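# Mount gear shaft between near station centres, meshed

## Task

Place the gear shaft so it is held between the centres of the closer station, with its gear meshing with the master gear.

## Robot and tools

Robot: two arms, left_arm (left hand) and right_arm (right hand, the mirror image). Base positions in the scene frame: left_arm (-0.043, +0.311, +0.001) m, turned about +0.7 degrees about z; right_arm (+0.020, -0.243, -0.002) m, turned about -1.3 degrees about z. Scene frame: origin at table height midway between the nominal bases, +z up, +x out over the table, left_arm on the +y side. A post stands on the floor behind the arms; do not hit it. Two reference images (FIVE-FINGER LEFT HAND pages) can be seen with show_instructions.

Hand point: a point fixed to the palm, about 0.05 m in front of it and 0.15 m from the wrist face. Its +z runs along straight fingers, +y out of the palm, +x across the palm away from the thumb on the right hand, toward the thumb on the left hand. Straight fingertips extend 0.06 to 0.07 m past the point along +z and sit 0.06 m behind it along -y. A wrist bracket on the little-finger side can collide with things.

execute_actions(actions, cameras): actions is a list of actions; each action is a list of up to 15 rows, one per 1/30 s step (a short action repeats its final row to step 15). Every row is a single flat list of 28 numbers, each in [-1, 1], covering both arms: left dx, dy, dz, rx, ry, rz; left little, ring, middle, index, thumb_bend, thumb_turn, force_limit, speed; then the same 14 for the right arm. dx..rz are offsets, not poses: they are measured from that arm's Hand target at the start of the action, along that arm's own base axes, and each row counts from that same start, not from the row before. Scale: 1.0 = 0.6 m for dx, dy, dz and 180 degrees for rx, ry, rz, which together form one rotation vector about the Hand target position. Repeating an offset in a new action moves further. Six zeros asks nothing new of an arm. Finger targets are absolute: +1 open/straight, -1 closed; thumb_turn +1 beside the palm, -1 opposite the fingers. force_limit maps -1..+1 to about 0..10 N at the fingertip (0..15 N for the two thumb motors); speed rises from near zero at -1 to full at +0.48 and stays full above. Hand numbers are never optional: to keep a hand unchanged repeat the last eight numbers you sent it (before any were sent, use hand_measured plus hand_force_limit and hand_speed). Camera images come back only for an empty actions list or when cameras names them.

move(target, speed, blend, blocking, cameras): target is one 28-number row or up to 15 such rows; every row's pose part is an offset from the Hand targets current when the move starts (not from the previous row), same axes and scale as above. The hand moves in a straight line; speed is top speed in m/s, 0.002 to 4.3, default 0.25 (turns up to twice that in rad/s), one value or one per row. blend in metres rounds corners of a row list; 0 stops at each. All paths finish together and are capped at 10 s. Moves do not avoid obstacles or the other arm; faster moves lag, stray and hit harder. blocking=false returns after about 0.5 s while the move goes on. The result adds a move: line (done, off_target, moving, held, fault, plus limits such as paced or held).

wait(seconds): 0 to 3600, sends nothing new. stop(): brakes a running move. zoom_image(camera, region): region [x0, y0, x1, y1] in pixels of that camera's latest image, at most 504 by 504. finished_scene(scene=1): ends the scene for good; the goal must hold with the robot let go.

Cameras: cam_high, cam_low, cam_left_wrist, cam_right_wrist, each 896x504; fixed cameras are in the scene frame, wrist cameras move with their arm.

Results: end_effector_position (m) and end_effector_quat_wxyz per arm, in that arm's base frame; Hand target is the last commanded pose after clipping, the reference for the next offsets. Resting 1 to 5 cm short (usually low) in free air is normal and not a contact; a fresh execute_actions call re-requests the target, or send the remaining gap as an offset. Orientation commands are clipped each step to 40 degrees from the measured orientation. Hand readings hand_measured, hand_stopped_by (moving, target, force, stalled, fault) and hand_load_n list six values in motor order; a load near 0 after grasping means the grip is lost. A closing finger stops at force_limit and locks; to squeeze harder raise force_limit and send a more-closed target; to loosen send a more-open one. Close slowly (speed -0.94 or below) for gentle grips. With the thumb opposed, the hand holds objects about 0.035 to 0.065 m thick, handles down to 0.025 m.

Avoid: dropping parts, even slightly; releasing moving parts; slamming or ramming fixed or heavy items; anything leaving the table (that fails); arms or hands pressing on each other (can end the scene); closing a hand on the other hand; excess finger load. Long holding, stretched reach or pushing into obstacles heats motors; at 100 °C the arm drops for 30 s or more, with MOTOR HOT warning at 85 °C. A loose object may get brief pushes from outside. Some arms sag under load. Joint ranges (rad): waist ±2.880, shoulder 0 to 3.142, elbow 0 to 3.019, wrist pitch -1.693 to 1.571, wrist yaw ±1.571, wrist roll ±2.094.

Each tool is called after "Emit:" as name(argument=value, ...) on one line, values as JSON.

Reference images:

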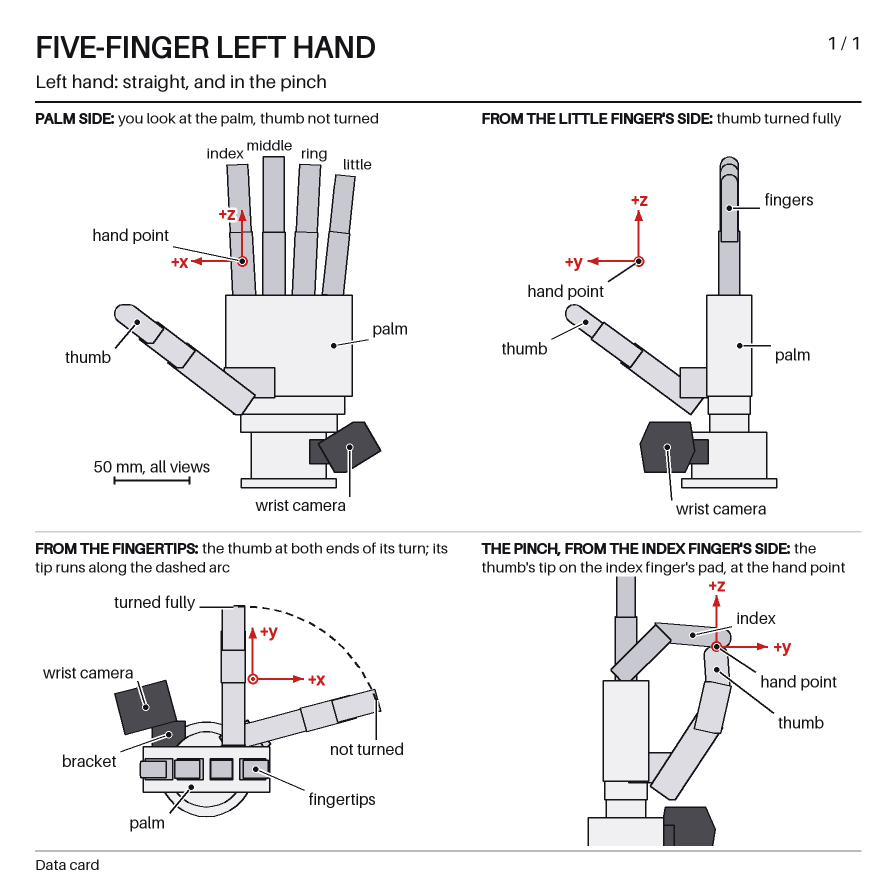

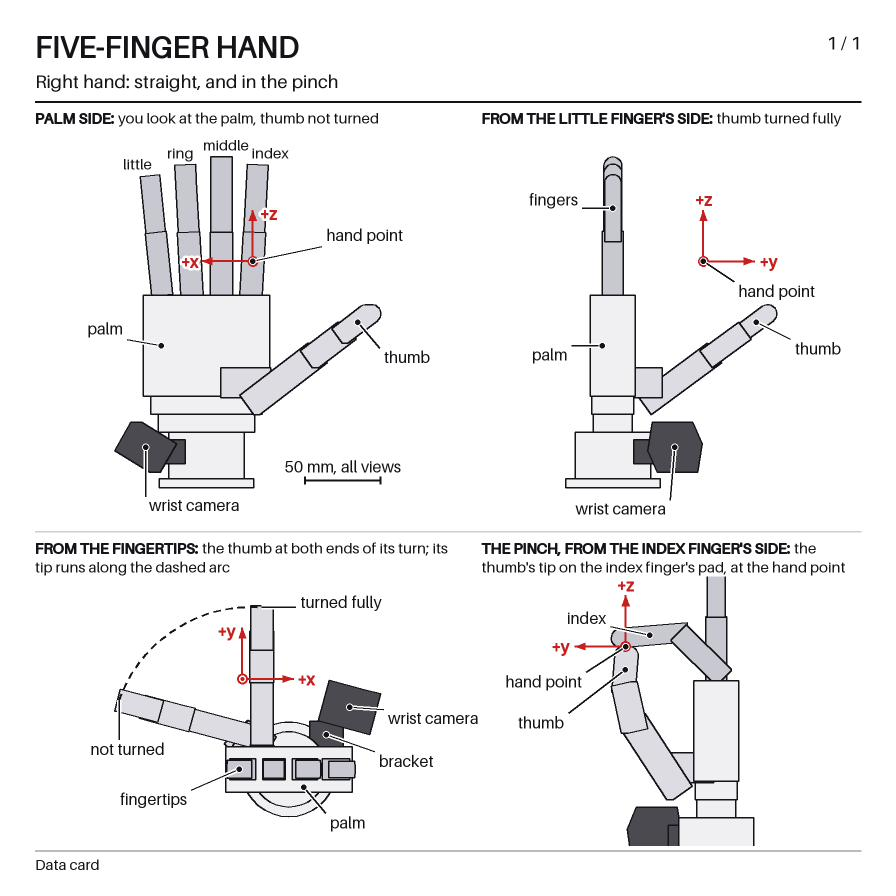

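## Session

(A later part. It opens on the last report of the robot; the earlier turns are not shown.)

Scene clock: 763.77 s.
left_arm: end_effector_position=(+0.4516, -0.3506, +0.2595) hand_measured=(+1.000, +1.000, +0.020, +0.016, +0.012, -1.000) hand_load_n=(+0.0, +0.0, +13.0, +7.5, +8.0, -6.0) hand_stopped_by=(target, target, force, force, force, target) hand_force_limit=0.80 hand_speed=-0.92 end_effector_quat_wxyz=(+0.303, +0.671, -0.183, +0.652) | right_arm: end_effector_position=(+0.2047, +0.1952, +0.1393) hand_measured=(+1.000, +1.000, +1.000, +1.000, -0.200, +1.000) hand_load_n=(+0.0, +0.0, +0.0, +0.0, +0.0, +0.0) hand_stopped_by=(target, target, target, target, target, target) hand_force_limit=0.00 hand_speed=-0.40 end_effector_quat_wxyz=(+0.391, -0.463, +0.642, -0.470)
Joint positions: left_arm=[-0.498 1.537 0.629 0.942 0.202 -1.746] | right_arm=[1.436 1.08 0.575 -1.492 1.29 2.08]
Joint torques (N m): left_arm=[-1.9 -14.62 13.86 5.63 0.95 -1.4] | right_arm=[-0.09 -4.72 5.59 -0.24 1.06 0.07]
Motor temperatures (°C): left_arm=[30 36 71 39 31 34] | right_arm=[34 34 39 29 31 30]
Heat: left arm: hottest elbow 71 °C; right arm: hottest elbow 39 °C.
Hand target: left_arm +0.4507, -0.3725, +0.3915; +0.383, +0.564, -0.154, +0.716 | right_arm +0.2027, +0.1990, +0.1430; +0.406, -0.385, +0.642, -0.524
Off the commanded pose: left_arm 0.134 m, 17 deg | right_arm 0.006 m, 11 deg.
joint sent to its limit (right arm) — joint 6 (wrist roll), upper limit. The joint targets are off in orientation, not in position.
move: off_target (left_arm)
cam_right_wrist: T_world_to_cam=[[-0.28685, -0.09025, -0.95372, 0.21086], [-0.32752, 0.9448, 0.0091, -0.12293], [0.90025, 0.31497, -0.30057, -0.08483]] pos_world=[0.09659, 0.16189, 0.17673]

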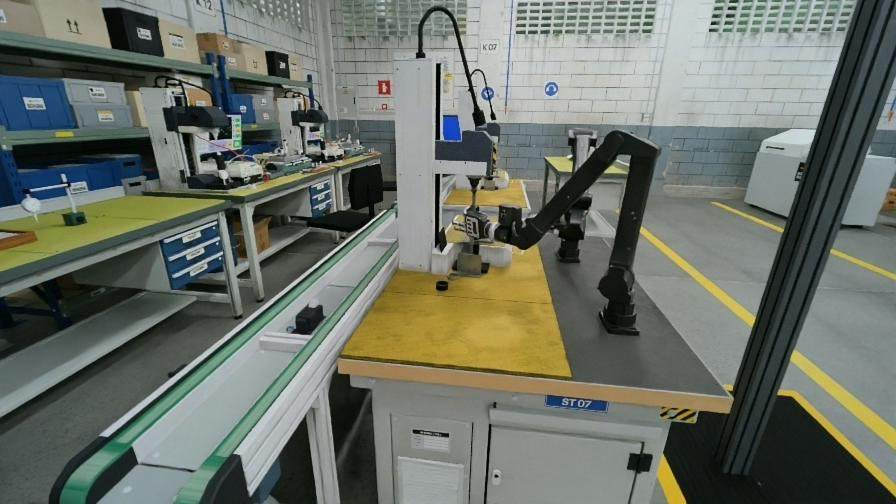

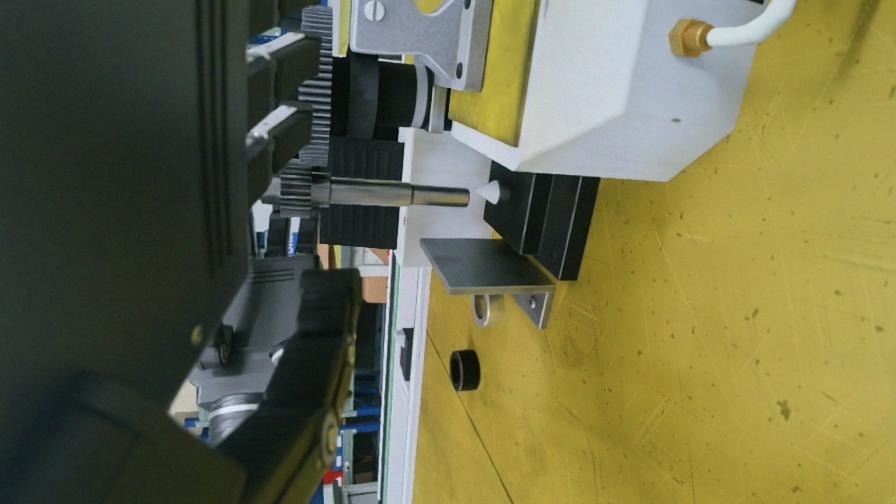

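Emit:
move(target=[-0.001,-0.003,0,-0.003,0,-0.010,1,1,-0.2,-0.2,-0.15,-1,0.8,-0.92,0,0,0,0,0,0,1,1,1,1,-0.2,1,0,-0.4], speed=0.04, cameras=["cam_low","cam_right_wrist"])

Emit:
zoom_image(camera="cam_right_wrist", region=[265, 120, 355, 220])

Emit:
zoom_image(camera="cam_right_wrist", region=[420, 150, 520, 230])

Emit:
zoom_image(camera="cam_low", region=[450, 175, 510, 265])

Scene clock: 780.77 s.
left_arm: end_effector_position=(+0.4505, -0.3500, +0.2590) hand_measured=(+1.000, +1.000, +0.020, +0.016, +0.012, -1.000) hand_load_n=(+0.0, +0.0, +12.0, +9.5, +8.0, -6.0) hand_stopped_by=(target, target, force, force, force, target) hand_force_limit=0.80 hand_speed=-0.92 end_effector_quat_wxyz=(+0.319, +0.673, -0.179, +0.643) | right_arm: end_effector_position=(+0.2047, +0.1952, +0.1393) hand_measured=(+1.000, +1.000, +1.000, +1.000, -0.200, +1.000) hand_load_n=(+0.0, +0.0, +0.0, +0.0, +0.0, +0.0) hand_stopped_by=(target, target, target, target, target, target) hand_force_limit=0.00 hand_speed=-0.40 end_effector_quat_wxyz=(+0.391, -0.463, +0.642, -0.470)
Joint positions: left_arm=[-0.492 1.541 0.629 0.942 0.23 -1.778] | right_arm=[1.436 1.08 0.575 -1.492 1.29 2.08]
Joint torques (N m): left_arm=[-2.02 -14.15 14.3 6.22 1.05 -1.27] | right_arm=[-0.21 -4.6 5.5 -0.2 1.07 0.04]
Motor temperatures (°C): left_arm=[30 36 72 39 32 34] | right_arm=[34 34 39 29 31 30]
Heat: left arm: hottest elbow 72 °C; right arm: hottest elbow 39 °C.
Hand target: left_arm +0.4501, -0.3742, +0.3917; +0.397, +0.559, -0.159, +0.710 | right_arm +0.2027, +0.1990, +0.1430; +0.406, -0.385, +0.642, -0.524
Off the commanded pose: left_arm 0.135 m, 18 deg | right_arm 0.006 m, 11 deg.
joint sent to its limit (right arm) — joint 6 (wrist roll), upper limit. The joint targets are off in orientation, not in position.
move: off_target (left_arm)
cam_right_wrist: T_world_to_cam=[[-0.28685, -0.09025, -0.95372, 0.21086], [-0.32752, 0.9448, 0.0091, -0.12293], [0.90025, 0.31497, -0.30057, -0.08483]] pos_world=[0.09659, 0.16189, 0.17673]

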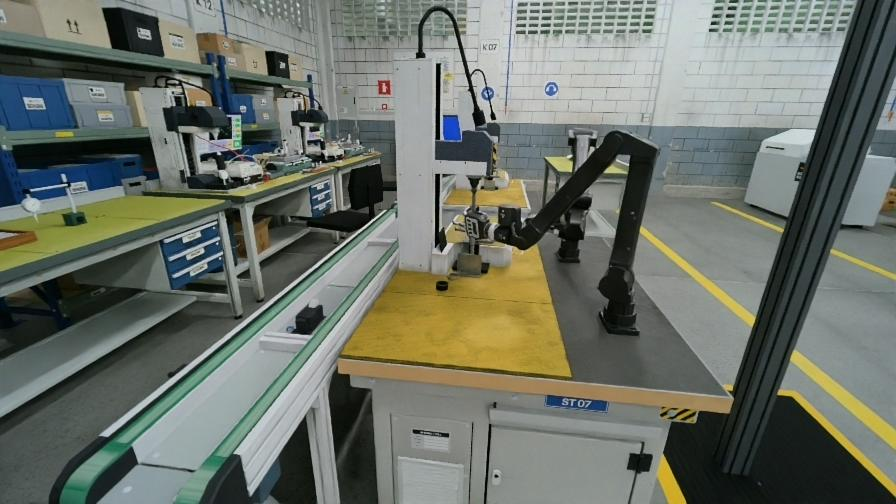

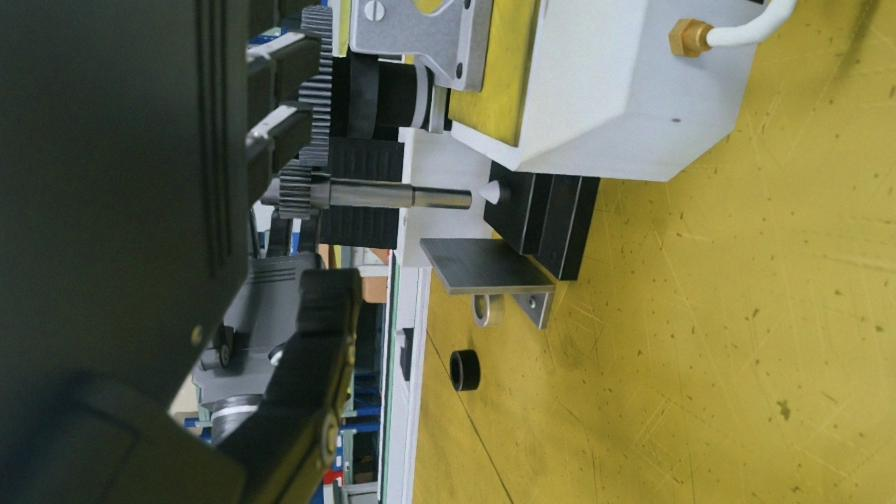

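Scaled by 5.040.

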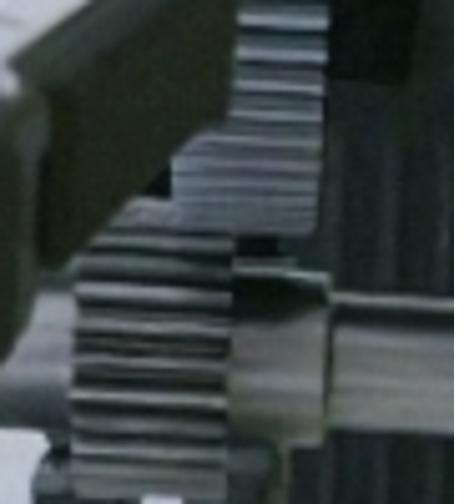

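Scaled by 5.040.

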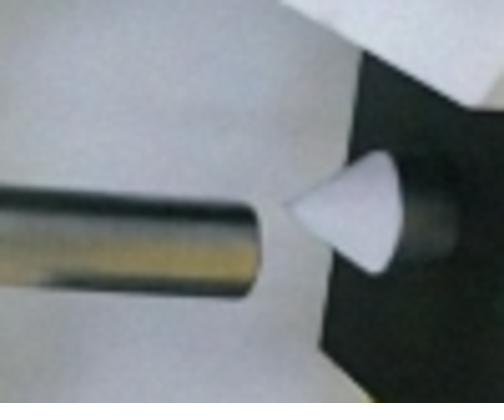

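Scaled by 5.600.

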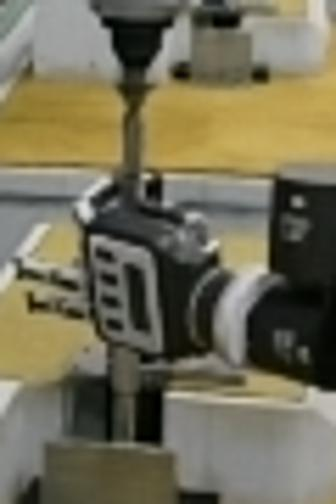

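Emit:
move(target=[0.002,-0.03,0,0,0,0,1,1,-0.2,-0.2,-0.15,-1,0.8,-0.92,0,0,0,0,0,0,1,1,1,1,-0.2,1,0,-0.4], speed=0.04, cameras=["cam_low","cam_right_wrist"])

Emit:
zoom_image(camera="cam_right_wrist", region=[265, 120, 355, 220])

Emit:
zoom_image(camera="cam_right_wrist", region=[420, 150, 520, 230])

Emit:
zoom_image(camera="cam_low", region=[450, 175, 510, 265])

Scene clock: 787.63 s.
left_arm: end_effector_position=(+0.4514, -0.3507, +0.2591) hand_measured=(+1.000, +1.000, +0.020, +0.016, +0.012, -1.000) hand_load_n=(+0.0, +0.0, +13.5, +6.5, +7.0, -7.0) hand_stopped_by=(target, target, force, force, force, target) hand_force_limit=0.80 hand_speed=-0.92 end_effector_quat_wxyz=(+0.318, +0.674, -0.173, +0.644) | right_arm: end_effector_position=(+0.2047, +0.1952, +0.1393) hand_measured=(+1.000, +1.000, +1.000, +1.000, -0.200, +1.000) hand_load_n=(+0.0, +0.0, +0.0, +0.0, +0.0, +0.0) hand_stopped_by=(target, target, target, target, target, target) hand_force_limit=0.00 hand_speed=-0.40 end_effector_quat_wxyz=(+0.391, -0.463, +0.642, -0.470)
Joint positions: left_arm=[-0.498 1.545 0.629 0.948 0.213 -1.785] | right_arm=[1.436 1.08 0.575 -1.492 1.29 2.08]
Joint torques (N m): left_arm=[-4.01 -13.63 15.53 5.93 0.49 -1.16] | right_arm=[-0.21 -4.95 5.68 -0.34 1.08 0.04]
Motor temperatures (°C): left_arm=[30 36 73 39 33 34] | right_arm=[34 34 38 29 31 30]
Heat: left arm: hottest elbow 73 °C; right arm: hottest elbow 38 °C.
Hand target: left_arm +0.4513, -0.3922, +0.3917; +0.397, +0.559, -0.159, +0.710 | right_arm +0.2027, +0.1990, +0.1430; +0.406, -0.385, +0.642, -0.524
Off the commanded pose: left_arm 0.139 m, 18 deg | right_arm 0.006 m, 11 deg.
joint sent to its limit (right arm) — joint 6 (wrist roll), upper limit. The joint targets are off in orientation, not in position.
move: off_target (left_arm)
cam_right_wrist: T_world_to_cam=[[-0.28685, -0.09025, -0.95372, 0.21086], [-0.32752, 0.9448, 0.0091, -0.12293], [0.90025, 0.31497, -0.30057, -0.08483]] pos_world=[0.09659, 0.16189, 0.17673]

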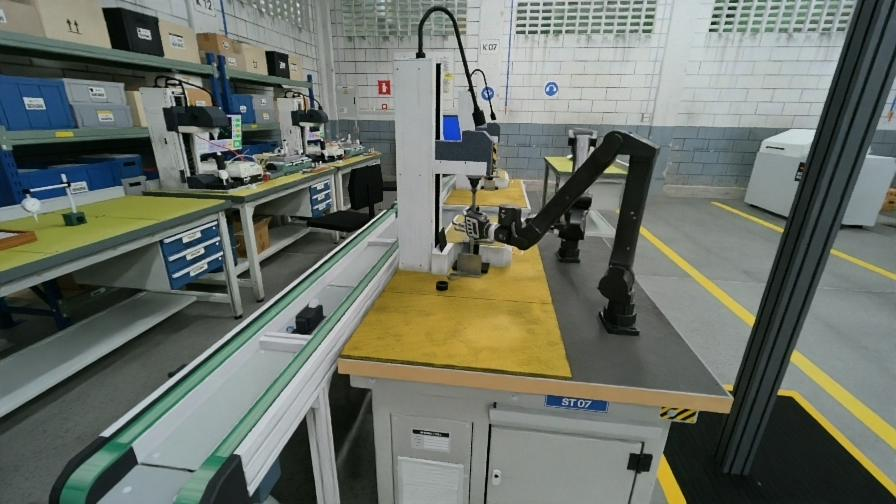

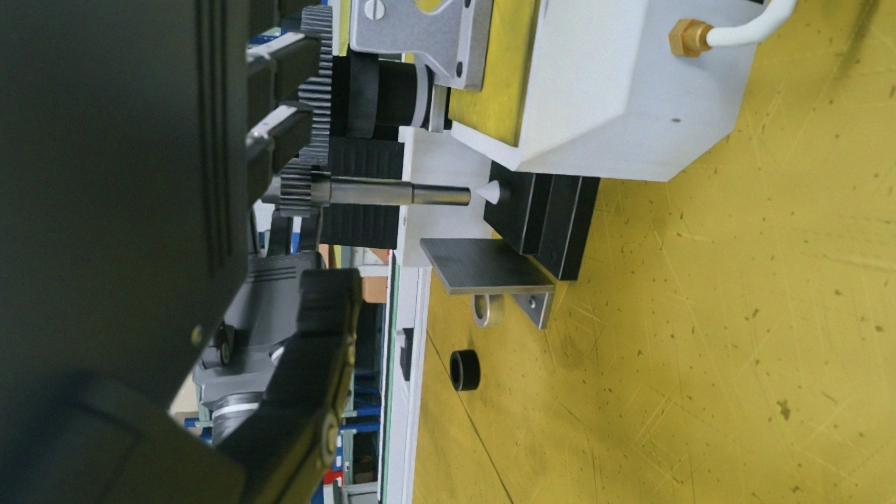

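Scaled by 5.040.

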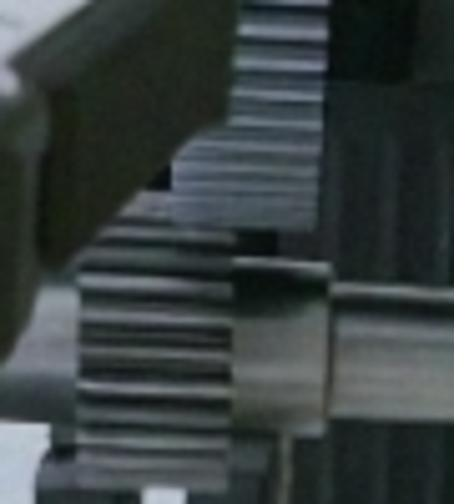

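Scaled by 5.040.

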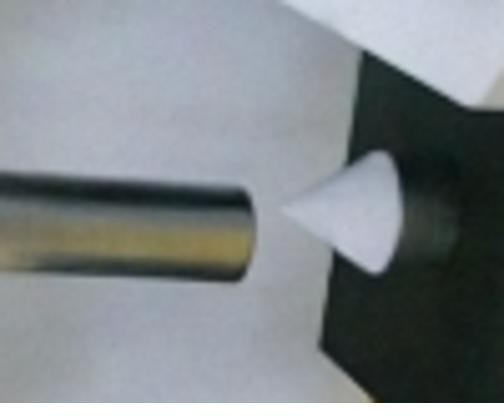

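Scaled by 5.600.

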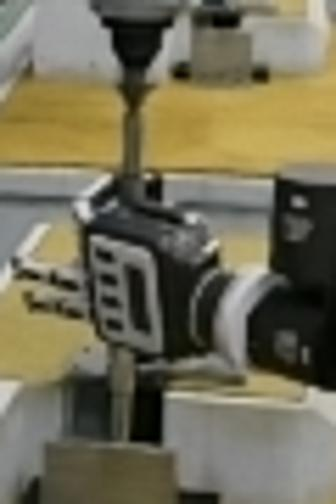

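Emit:
move(target=[0.0,-0.03,0,0,0,0,1,1,-0.2,-0.2,-0.15,-1,0.8,-0.92,0,0,0,0,0,0,1,1,1,1,-0.2,1,0,-0.4], speed=0.05, cameras=["cam_low","cam_right_wrist"])

Emit:
zoom_image(camera="cam_right_wrist", region=[265, 120, 355, 220])

Emit:
zoom_image(camera="cam_right_wrist", region=[420, 150, 520, 230])

Emit:
zoom_image(camera="cam_low", region=[450, 175, 510, 265])

Scene clock: 791.73 s.
left_arm: end_effector_position=(+0.4530, -0.3529, +0.2590) hand_measured=(+1.000, +1.000, +0.020, +0.016, +0.012, -1.000) hand_load_n=(+0.0, +0.0, +15.5, +2.5, +6.0, -9.5) hand_stopped_by=(target, target, force, force, force, target) hand_force_limit=0.80 hand_speed=-0.92 end_effector_quat_wxyz=(+0.313, +0.675, -0.162, +0.648) | right_arm: end_effector_position=(+0.2047, +0.1952, +0.1393) hand_measured=(+1.000, +1.000, +1.000, +1.000, -0.200, +1.000) hand_load_n=(+0.0, +0.0, +0.0, +0.0, +0.5, -0.5) hand_stopped_by=(target, target, target, target, target, target) hand_force_limit=0.00 hand_speed=-0.40 end_effector_quat_wxyz=(+0.391, -0.463, +0.642, -0.470)
Joint positions: left_arm=[-0.513 1.549 0.629 0.956 0.173 -1.791] | right_arm=[1.436 1.08 0.575 -1.492 1.29 2.08]
Joint torques (N m): left_arm=[-5.48 -12.69 16.7 5.53 0.56 -0.99] | right_arm=[-0.15 -5.07 5.6 -0.25 1.07 0.05]
Motor temperatures (°C): left_arm=[30 36 74 39 33 34] | right_arm=[34 34 38 29 31 30]
Heat: left arm: hottest elbow 74 °C; right arm: hottest elbow 38 °C.
Hand target: left_arm +0.4515, -0.4101, +0.3916; +0.397, +0.560, -0.159, +0.710 | right_arm +0.2027, +0.1990, +0.1430; +0.406, -0.385, +0.642, -0.524
Off the commanded pose: left_arm 0.145 m, 18 deg | right_arm 0.006 m, 11 deg.
joint sent to its limit (right arm) — joint 6 (wrist roll), upper limit. The joint targets are off in orientation, not in position.
move: off_target (left_arm)
cam_right_wrist: T_world_to_cam=[[-0.28685, -0.09025, -0.95372, 0.21086], [-0.32752, 0.9448, 0.0091, -0.12293], [0.90025, 0.31497, -0.30057, -0.08483]] pos_world=[0.09659, 0.16189, 0.17673]

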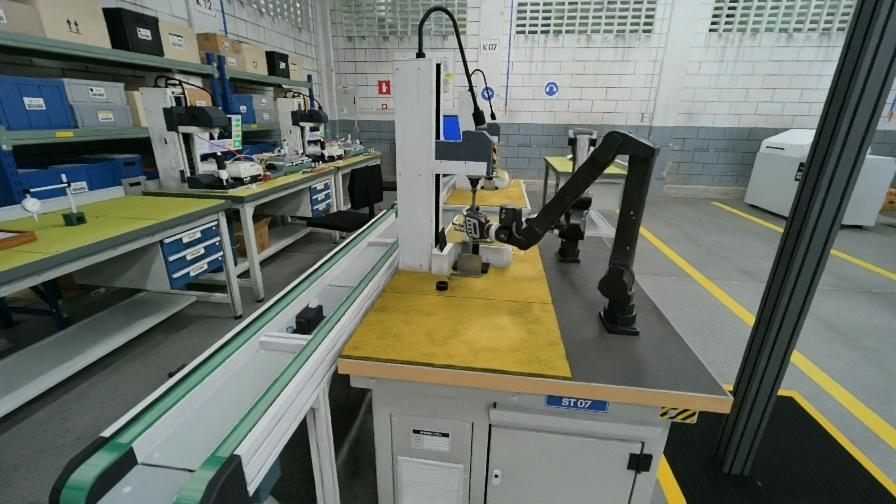

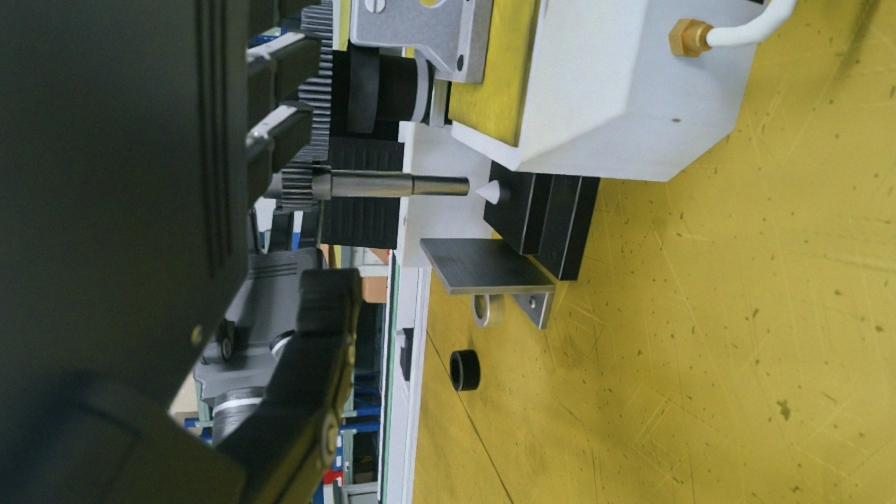

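Scaled by 5.040.

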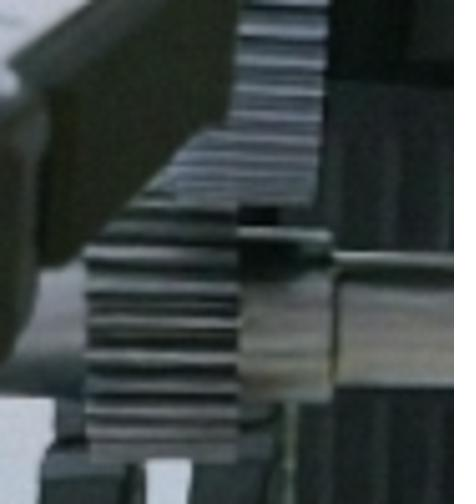

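Scaled by 5.040.

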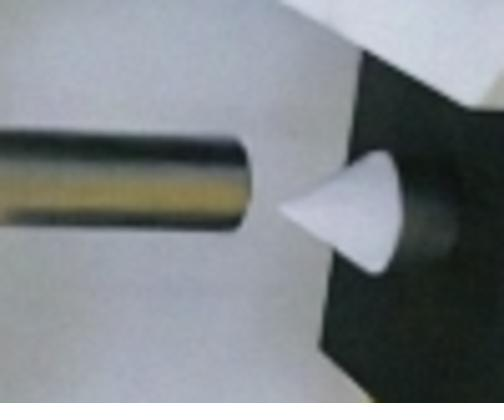

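Scaled by 5.600.

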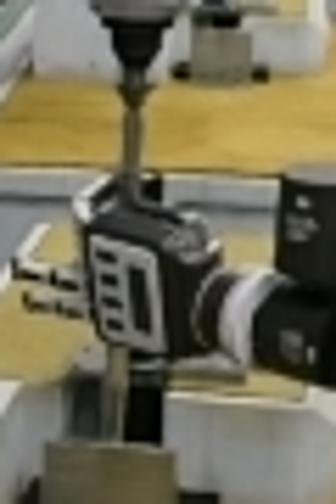

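Emit:
move(target=[-0.005,0.015,-0.008,0,0,-0.006,1,1,-0.2,-0.2,-0.15,-1,0.8,-0.92,0,0,0,0,0,0,1,1,1,1,-0.2,1,0,-0.4], speed=0.05, cameras=["cam_low","cam_right_wrist","cam_high"])

Emit:
zoom_image(camera="cam_right_wrist", region=[265, 120, 355, 220])

Emit:
zoom_image(camera="cam_right_wrist", region=[420, 150, 520, 230])

Emit:
zoom_image(camera="cam_low", region=[450, 175, 510, 265])

Emit:
zoom_image(camera="cam_high", region=[408, 314, 424, 334])

Scene clock: 800.10 s.
left_arm: end_effector_position=(+0.4521, -0.3532, +0.2587) hand_measured=(+1.000, +1.000, +0.020, +0.016, +0.012, -1.000) hand_load_n=(+0.0, +0.0, +15.5, +3.5, +6.0, -9.0) hand_stopped_by=(target, target, force, force, force, target) hand_force_limit=0.80 hand_speed=-0.92 end_effector_quat_wxyz=(+0.320, +0.673, -0.163, +0.647) | right_arm: end_effector_position=(+0.2047, +0.1952, +0.1393) hand_measured=(+1.000, +1.000, +1.000, +1.000, -0.200, +1.000) hand_load_n=(+0.0, +0.0, +0.0, +0.0, +0.0, +0.0) hand_stopped_by=(target, target, target, target, target, target) hand_force_limit=0.00 hand_speed=-0.40 end_effector_quat_wxyz=(+0.391, -0.463, +0.642, -0.470)
Joint positions: left_arm=[-0.511 1.558 0.629 0.971 0.185 -1.8] | right_arm=[1.436 1.08 0.575 -1.492 1.29 2.08]
Joint torques (N m): left_arm=[-4.01 -12.75 15.87 5.52 1.44 -0.96] | right_arm=[-0.21 -4.78 5.49 -0.27 1.08 0.05]
Motor temperatures (°C): left_arm=[30 36 76 39 33 34] | right_arm=[34 34 38 29 31 30]
Heat: left arm: hottest elbow 76 °C; right arm: hottest elbow 38 °C.
Hand target: left_arm +0.4483, -0.4013, +0.3868; +0.403, +0.558, -0.164, +0.706 | right_arm +0.2027, +0.1990, +0.1430; +0.406, -0.385, +0.642, -0.524
Off the commanded pose: left_arm 0.137 m, 18 deg | right_arm 0.006 m, 11 deg.
joint sent to its limit (right arm) — joint 6 (wrist roll), upper limit. The joint targets are off in orientation, not in position.
move: off_target (left_arm)
cam_right_wrist: T_world_to_cam=[[-0.28685, -0.09025, -0.95372, 0.21086], [-0.32752, 0.9448, 0.0091, -0.12293], [0.90025, 0.31497, -0.30057, -0.08483]] pos_world=[0.09659, 0.16189, 0.17673]
Images, in order (width x height): cam_high 896x504, cam_low 896x504, cam_right_wrist 896x504.

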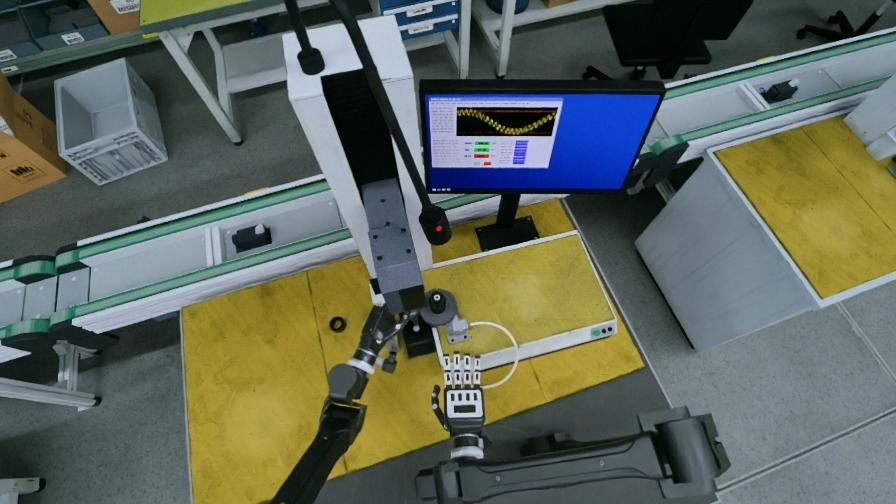

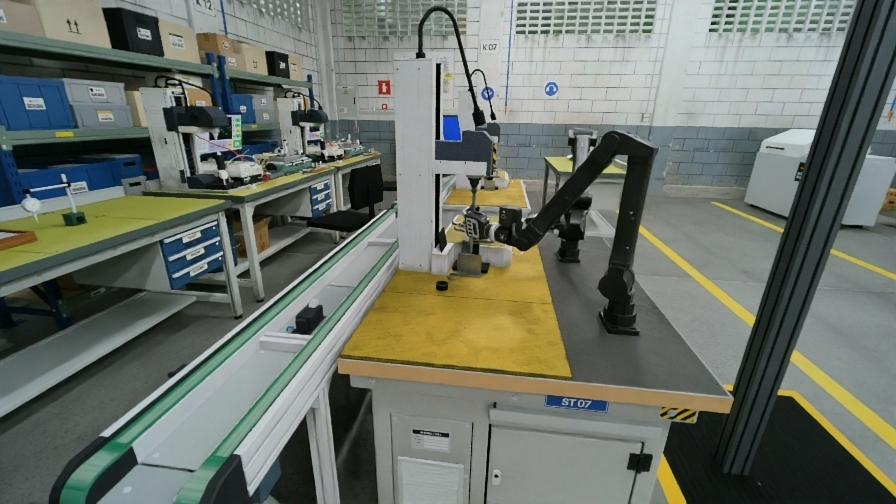

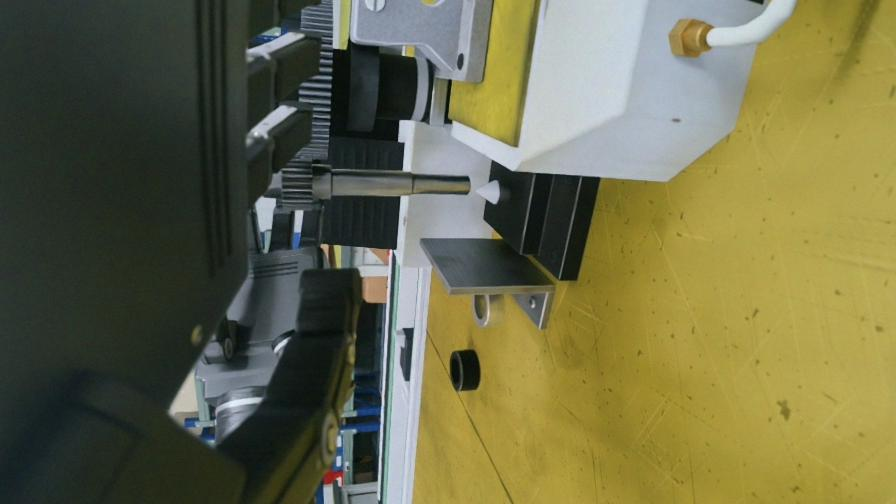

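Scaled by 5.040.

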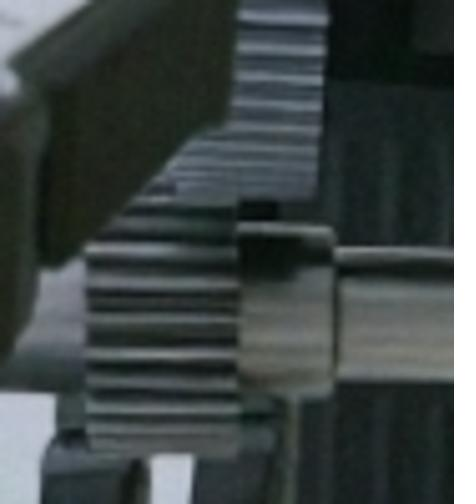

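Scaled by 5.040.

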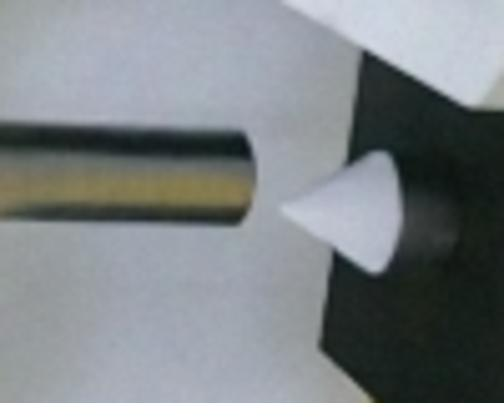

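Scaled by 5.600.

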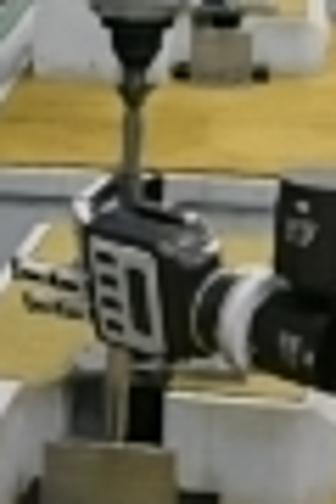

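Scaled by 25.200.

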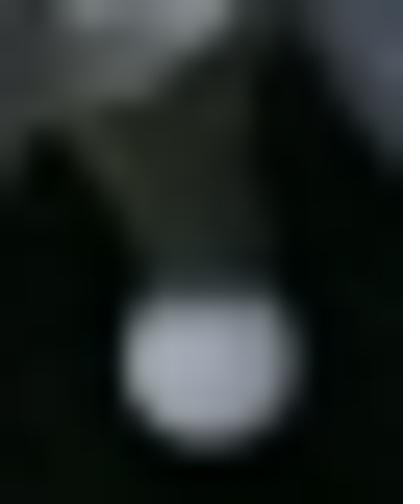

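Emit:
move(target=[-0.006,0.022,-0.02,0,0,-0.004,1,1,-0.2,-0.2,-0.15,-1,0.8,-0.92,0,0,0,0,0,0,1,1,1,1,-0.2,1,0,-0.4], speed=0.05, cameras=["cam_low","cam_right_wrist","cam_high"])

Emit:
zoom_image(camera="cam_right_wrist", region=[420, 150, 520, 230])

Emit:
zoom_image(camera="cam_low", region=[450, 175, 510, 265])

Emit:
zoom_image(camera="cam_high", region=[408, 314, 424, 334])

Scene clock: 804.13 s.
left_arm: end_effector_position=(+0.4505, -0.3522, +0.2574) hand_measured=(+1.000, +1.000, +0.020, +0.016, +0.012, -1.000) hand_load_n=(+0.0, +0.0, +12.0, +9.0, +7.0, -5.5) hand_stopped_by=(target, target, force, force, force, target) hand_force_limit=0.80 hand_speed=-0.92 end_effector_quat_wxyz=(+0.332, +0.665, -0.170, +0.648) | right_arm: end_effector_position=(+0.2047, +0.1952, +0.1393) hand_measured=(+1.000, +1.000, +1.000, +1.000, -0.200, +1.000) hand_load_n=(+0.0, -0.5, +0.0, -0.5, +0.0, +0.0) hand_stopped_by=(target, target, target, target, target, target) hand_force_limit=0.00 hand_speed=-0.40 end_effector_quat_wxyz=(+0.391, -0.463, +0.642, -0.470)
Joint positions: left_arm=[-0.499 1.578 0.629 1.01 0.224 -1.808] | right_arm=[1.436 1.08 0.575 -1.492 1.29 2.08]
Joint torques (N m): left_arm=[-3.43 -13.27 14.12 5.64 1.35 -0.98] | right_arm=[-0.32 -4.6 5.57 -0.27 1.1 0.06]
Motor temperatures (°C): left_arm=[30 36 77 39 33 33] | right_arm=[34 34 38 29 31 30]
Heat: left arm: hottest elbow 77 °C; right arm: hottest elbow 38 °C.
Hand target: left_arm +0.4447, -0.3880, +0.3749; +0.408, +0.557, -0.168, +0.704 | right_arm +0.2027, +0.1990, +0.1430; +0.406, -0.385, +0.642, -0.524
Off the commanded pose: left_arm 0.123 m, 16 deg | right_arm 0.006 m, 11 deg.
joint sent to its limit (right arm) — joint 6 (wrist roll), upper limit. The joint targets are off in orientation, not in position.
move: off_target (left_arm)
cam_right_wrist: T_world_to_cam=[[-0.28685, -0.09025, -0.95372, 0.21086], [-0.32752, 0.9448, 0.0091, -0.12293], [0.90025, 0.31497, -0.30057, -0.08483]] pos_world=[0.09659, 0.16189, 0.17673]
Images, in order (width x height): cam_high 896x504, cam_low 896x504, cam_right_wrist 896x504.

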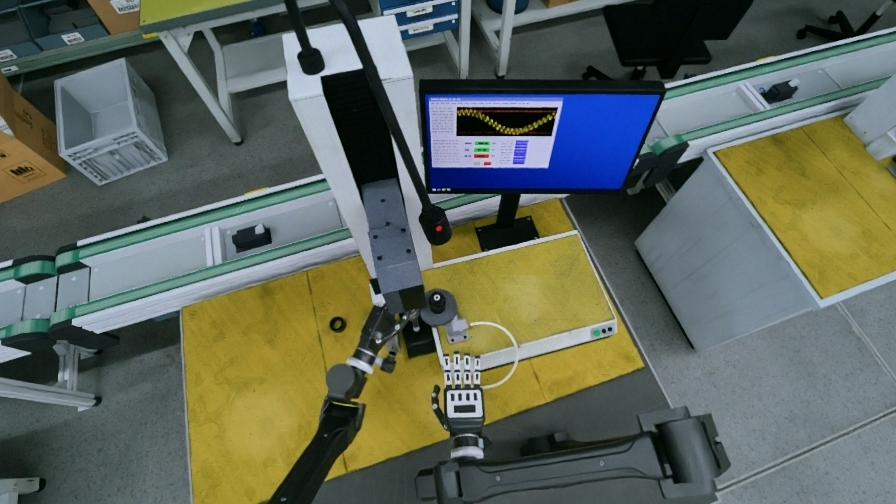

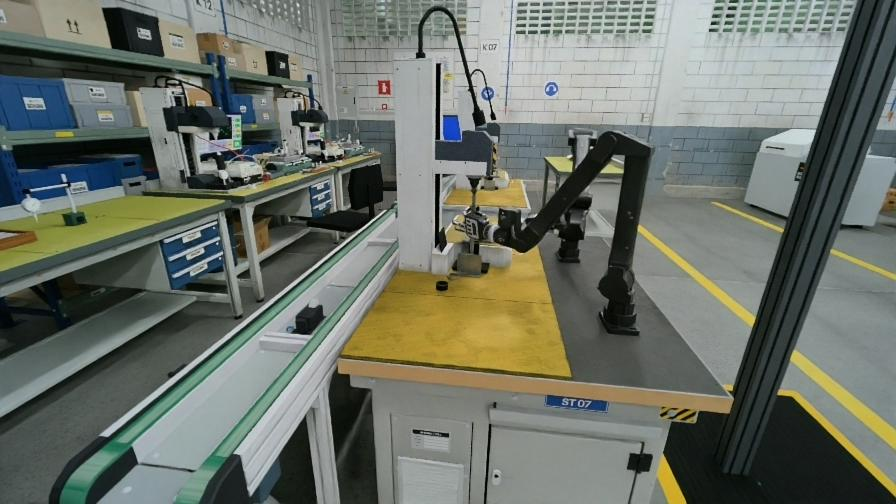

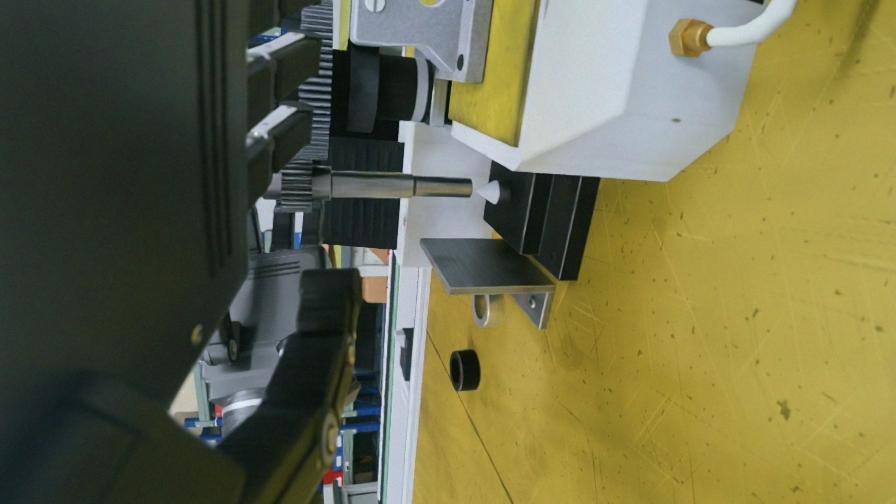

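Scaled by 5.040.

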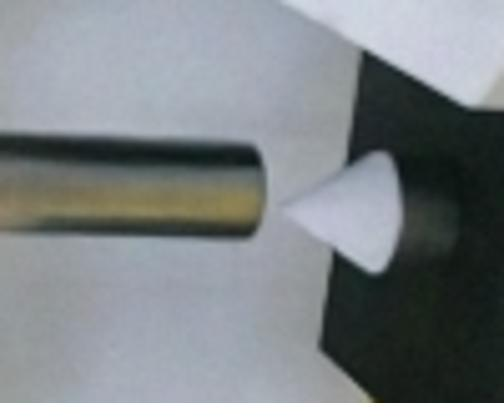

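Scaled by 5.600.

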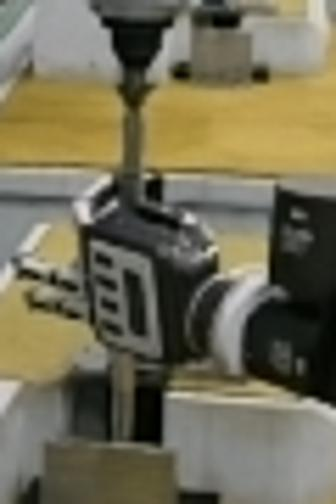

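Scaled by 25.200.

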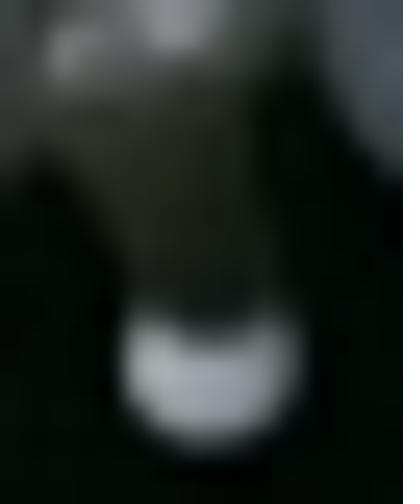

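Emit:
move(target=[0.001,0.018,-0.012,0,0,0,1,1,-0.2,-0.2,-0.15,-1,0.8,-0.92,0,0,0,0,0,0,1,1,1,1,-0.2,1,0,-0.4], speed=0.05, cameras=["cam_low","cam_right_wrist","cam_high"])

Emit:
zoom_image(camera="cam_right_wrist", region=[420, 150, 520, 230])

Emit:
zoom_image(camera="cam_low", region=[450, 175, 510, 265])

Emit:
zoom_image(camera="cam_high", region=[408, 314, 424, 334])

Scene clock: 807.70 s.
left_arm: end_effector_position=(+0.4504, -0.3503, +0.2566) hand_measured=(+1.000, +1.000, +0.020, +0.018, +0.012, -1.000) hand_load_n=(+0.0, +0.0, +10.5, +12.5, +8.0, -3.5) hand_stopped_by=(target, target, force, force, force, target) hand_force_limit=0.80 hand_speed=-0.92 end_effector_quat_wxyz=(+0.338, +0.660, -0.172, +0.649) | right_arm: end_effector_position=(+0.2047, +0.1952, +0.1393) hand_measured=(+1.000, +1.000, +1.000, +1.000, -0.200, +1.000) hand_load_n=(+0.0, +0.0, +0.0, +0.0, +0.0, +0.0) hand_stopped_by=(target, target, target, target, target, target) hand_force_limit=0.00 hand_speed=-0.40 end_effector_quat_wxyz=(+0.391, -0.463, +0.642, -0.470)
Joint positions: left_arm=[-0.49 1.591 0.629 1.034 0.245 -1.814] | right_arm=[1.436 1.08 0.575 -1.492 1.29 2.08]
Joint torques (N m): left_arm=[-2.32 -13.39 13.22 5.68 1.24 -0.98] | right_arm=[-0.15 -4.42 5.5 -0.28 1.1 0.06]
Motor temperatures (°C): left_arm=[30 36 77 39 33 33] | right_arm=[34 34 38 29 31 30]
Heat: left arm: hottest elbow 77 °C; right arm: hottest elbow 38 °C.
Hand target: left_arm +0.4454, -0.3772, +0.3676; +0.408, +0.557, -0.168, +0.704 | right_arm +0.2027, +0.1990, +0.1430; +0.406, -0.385, +0.642, -0.524
Off the commanded pose: left_arm 0.114 m, 16 deg | right_arm 0.006 m, 11 deg.
joint sent to its limit (right arm) — joint 6 (wrist roll), upper limit. The joint targets are off in orientation, not in position.
move: off_target (left_arm)
cam_right_wrist: T_world_to_cam=[[-0.28685, -0.09025, -0.95372, 0.21086], [-0.32752, 0.9448, 0.0091, -0.12293], [0.90025, 0.31497, -0.30057, -0.08483]] pos_world=[0.09659, 0.16189, 0.17673]
Images, in order (width x height): cam_high 896x504, cam_low 896x504, cam_right_wrist 896x504.

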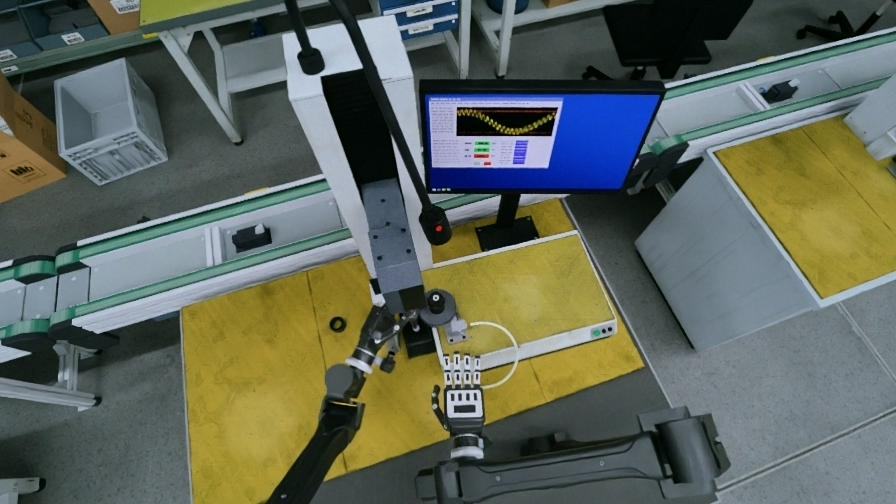

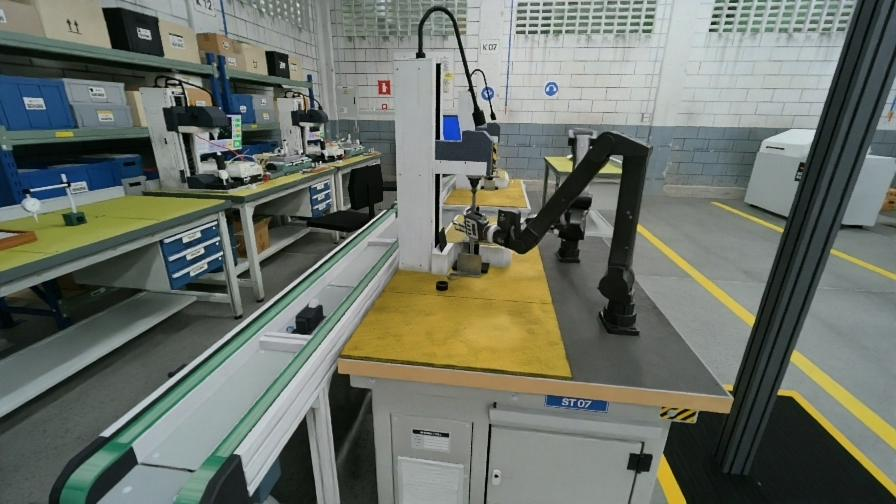

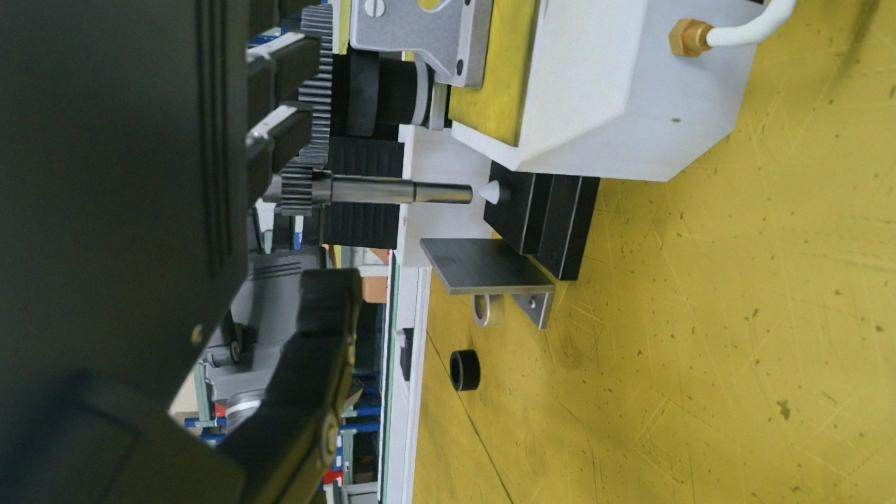

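Scaled by 5.040.

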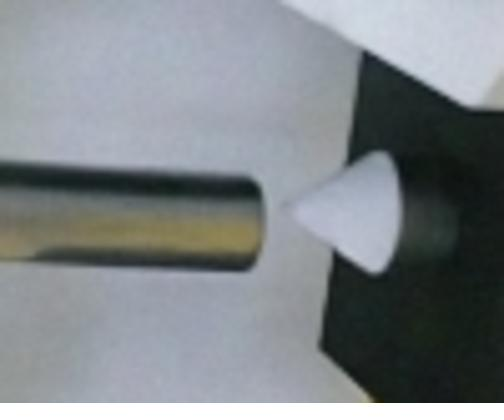

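Scaled by 5.600.

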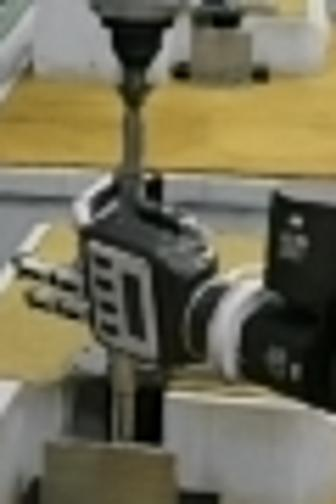

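Scaled by 25.200.

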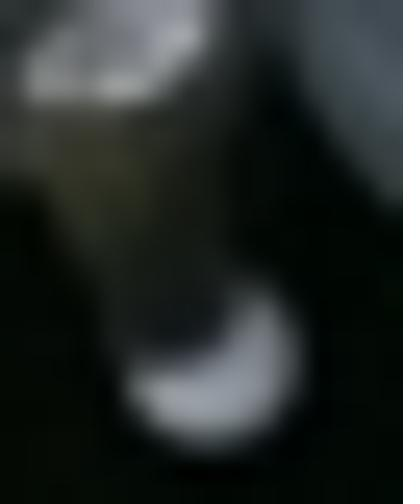

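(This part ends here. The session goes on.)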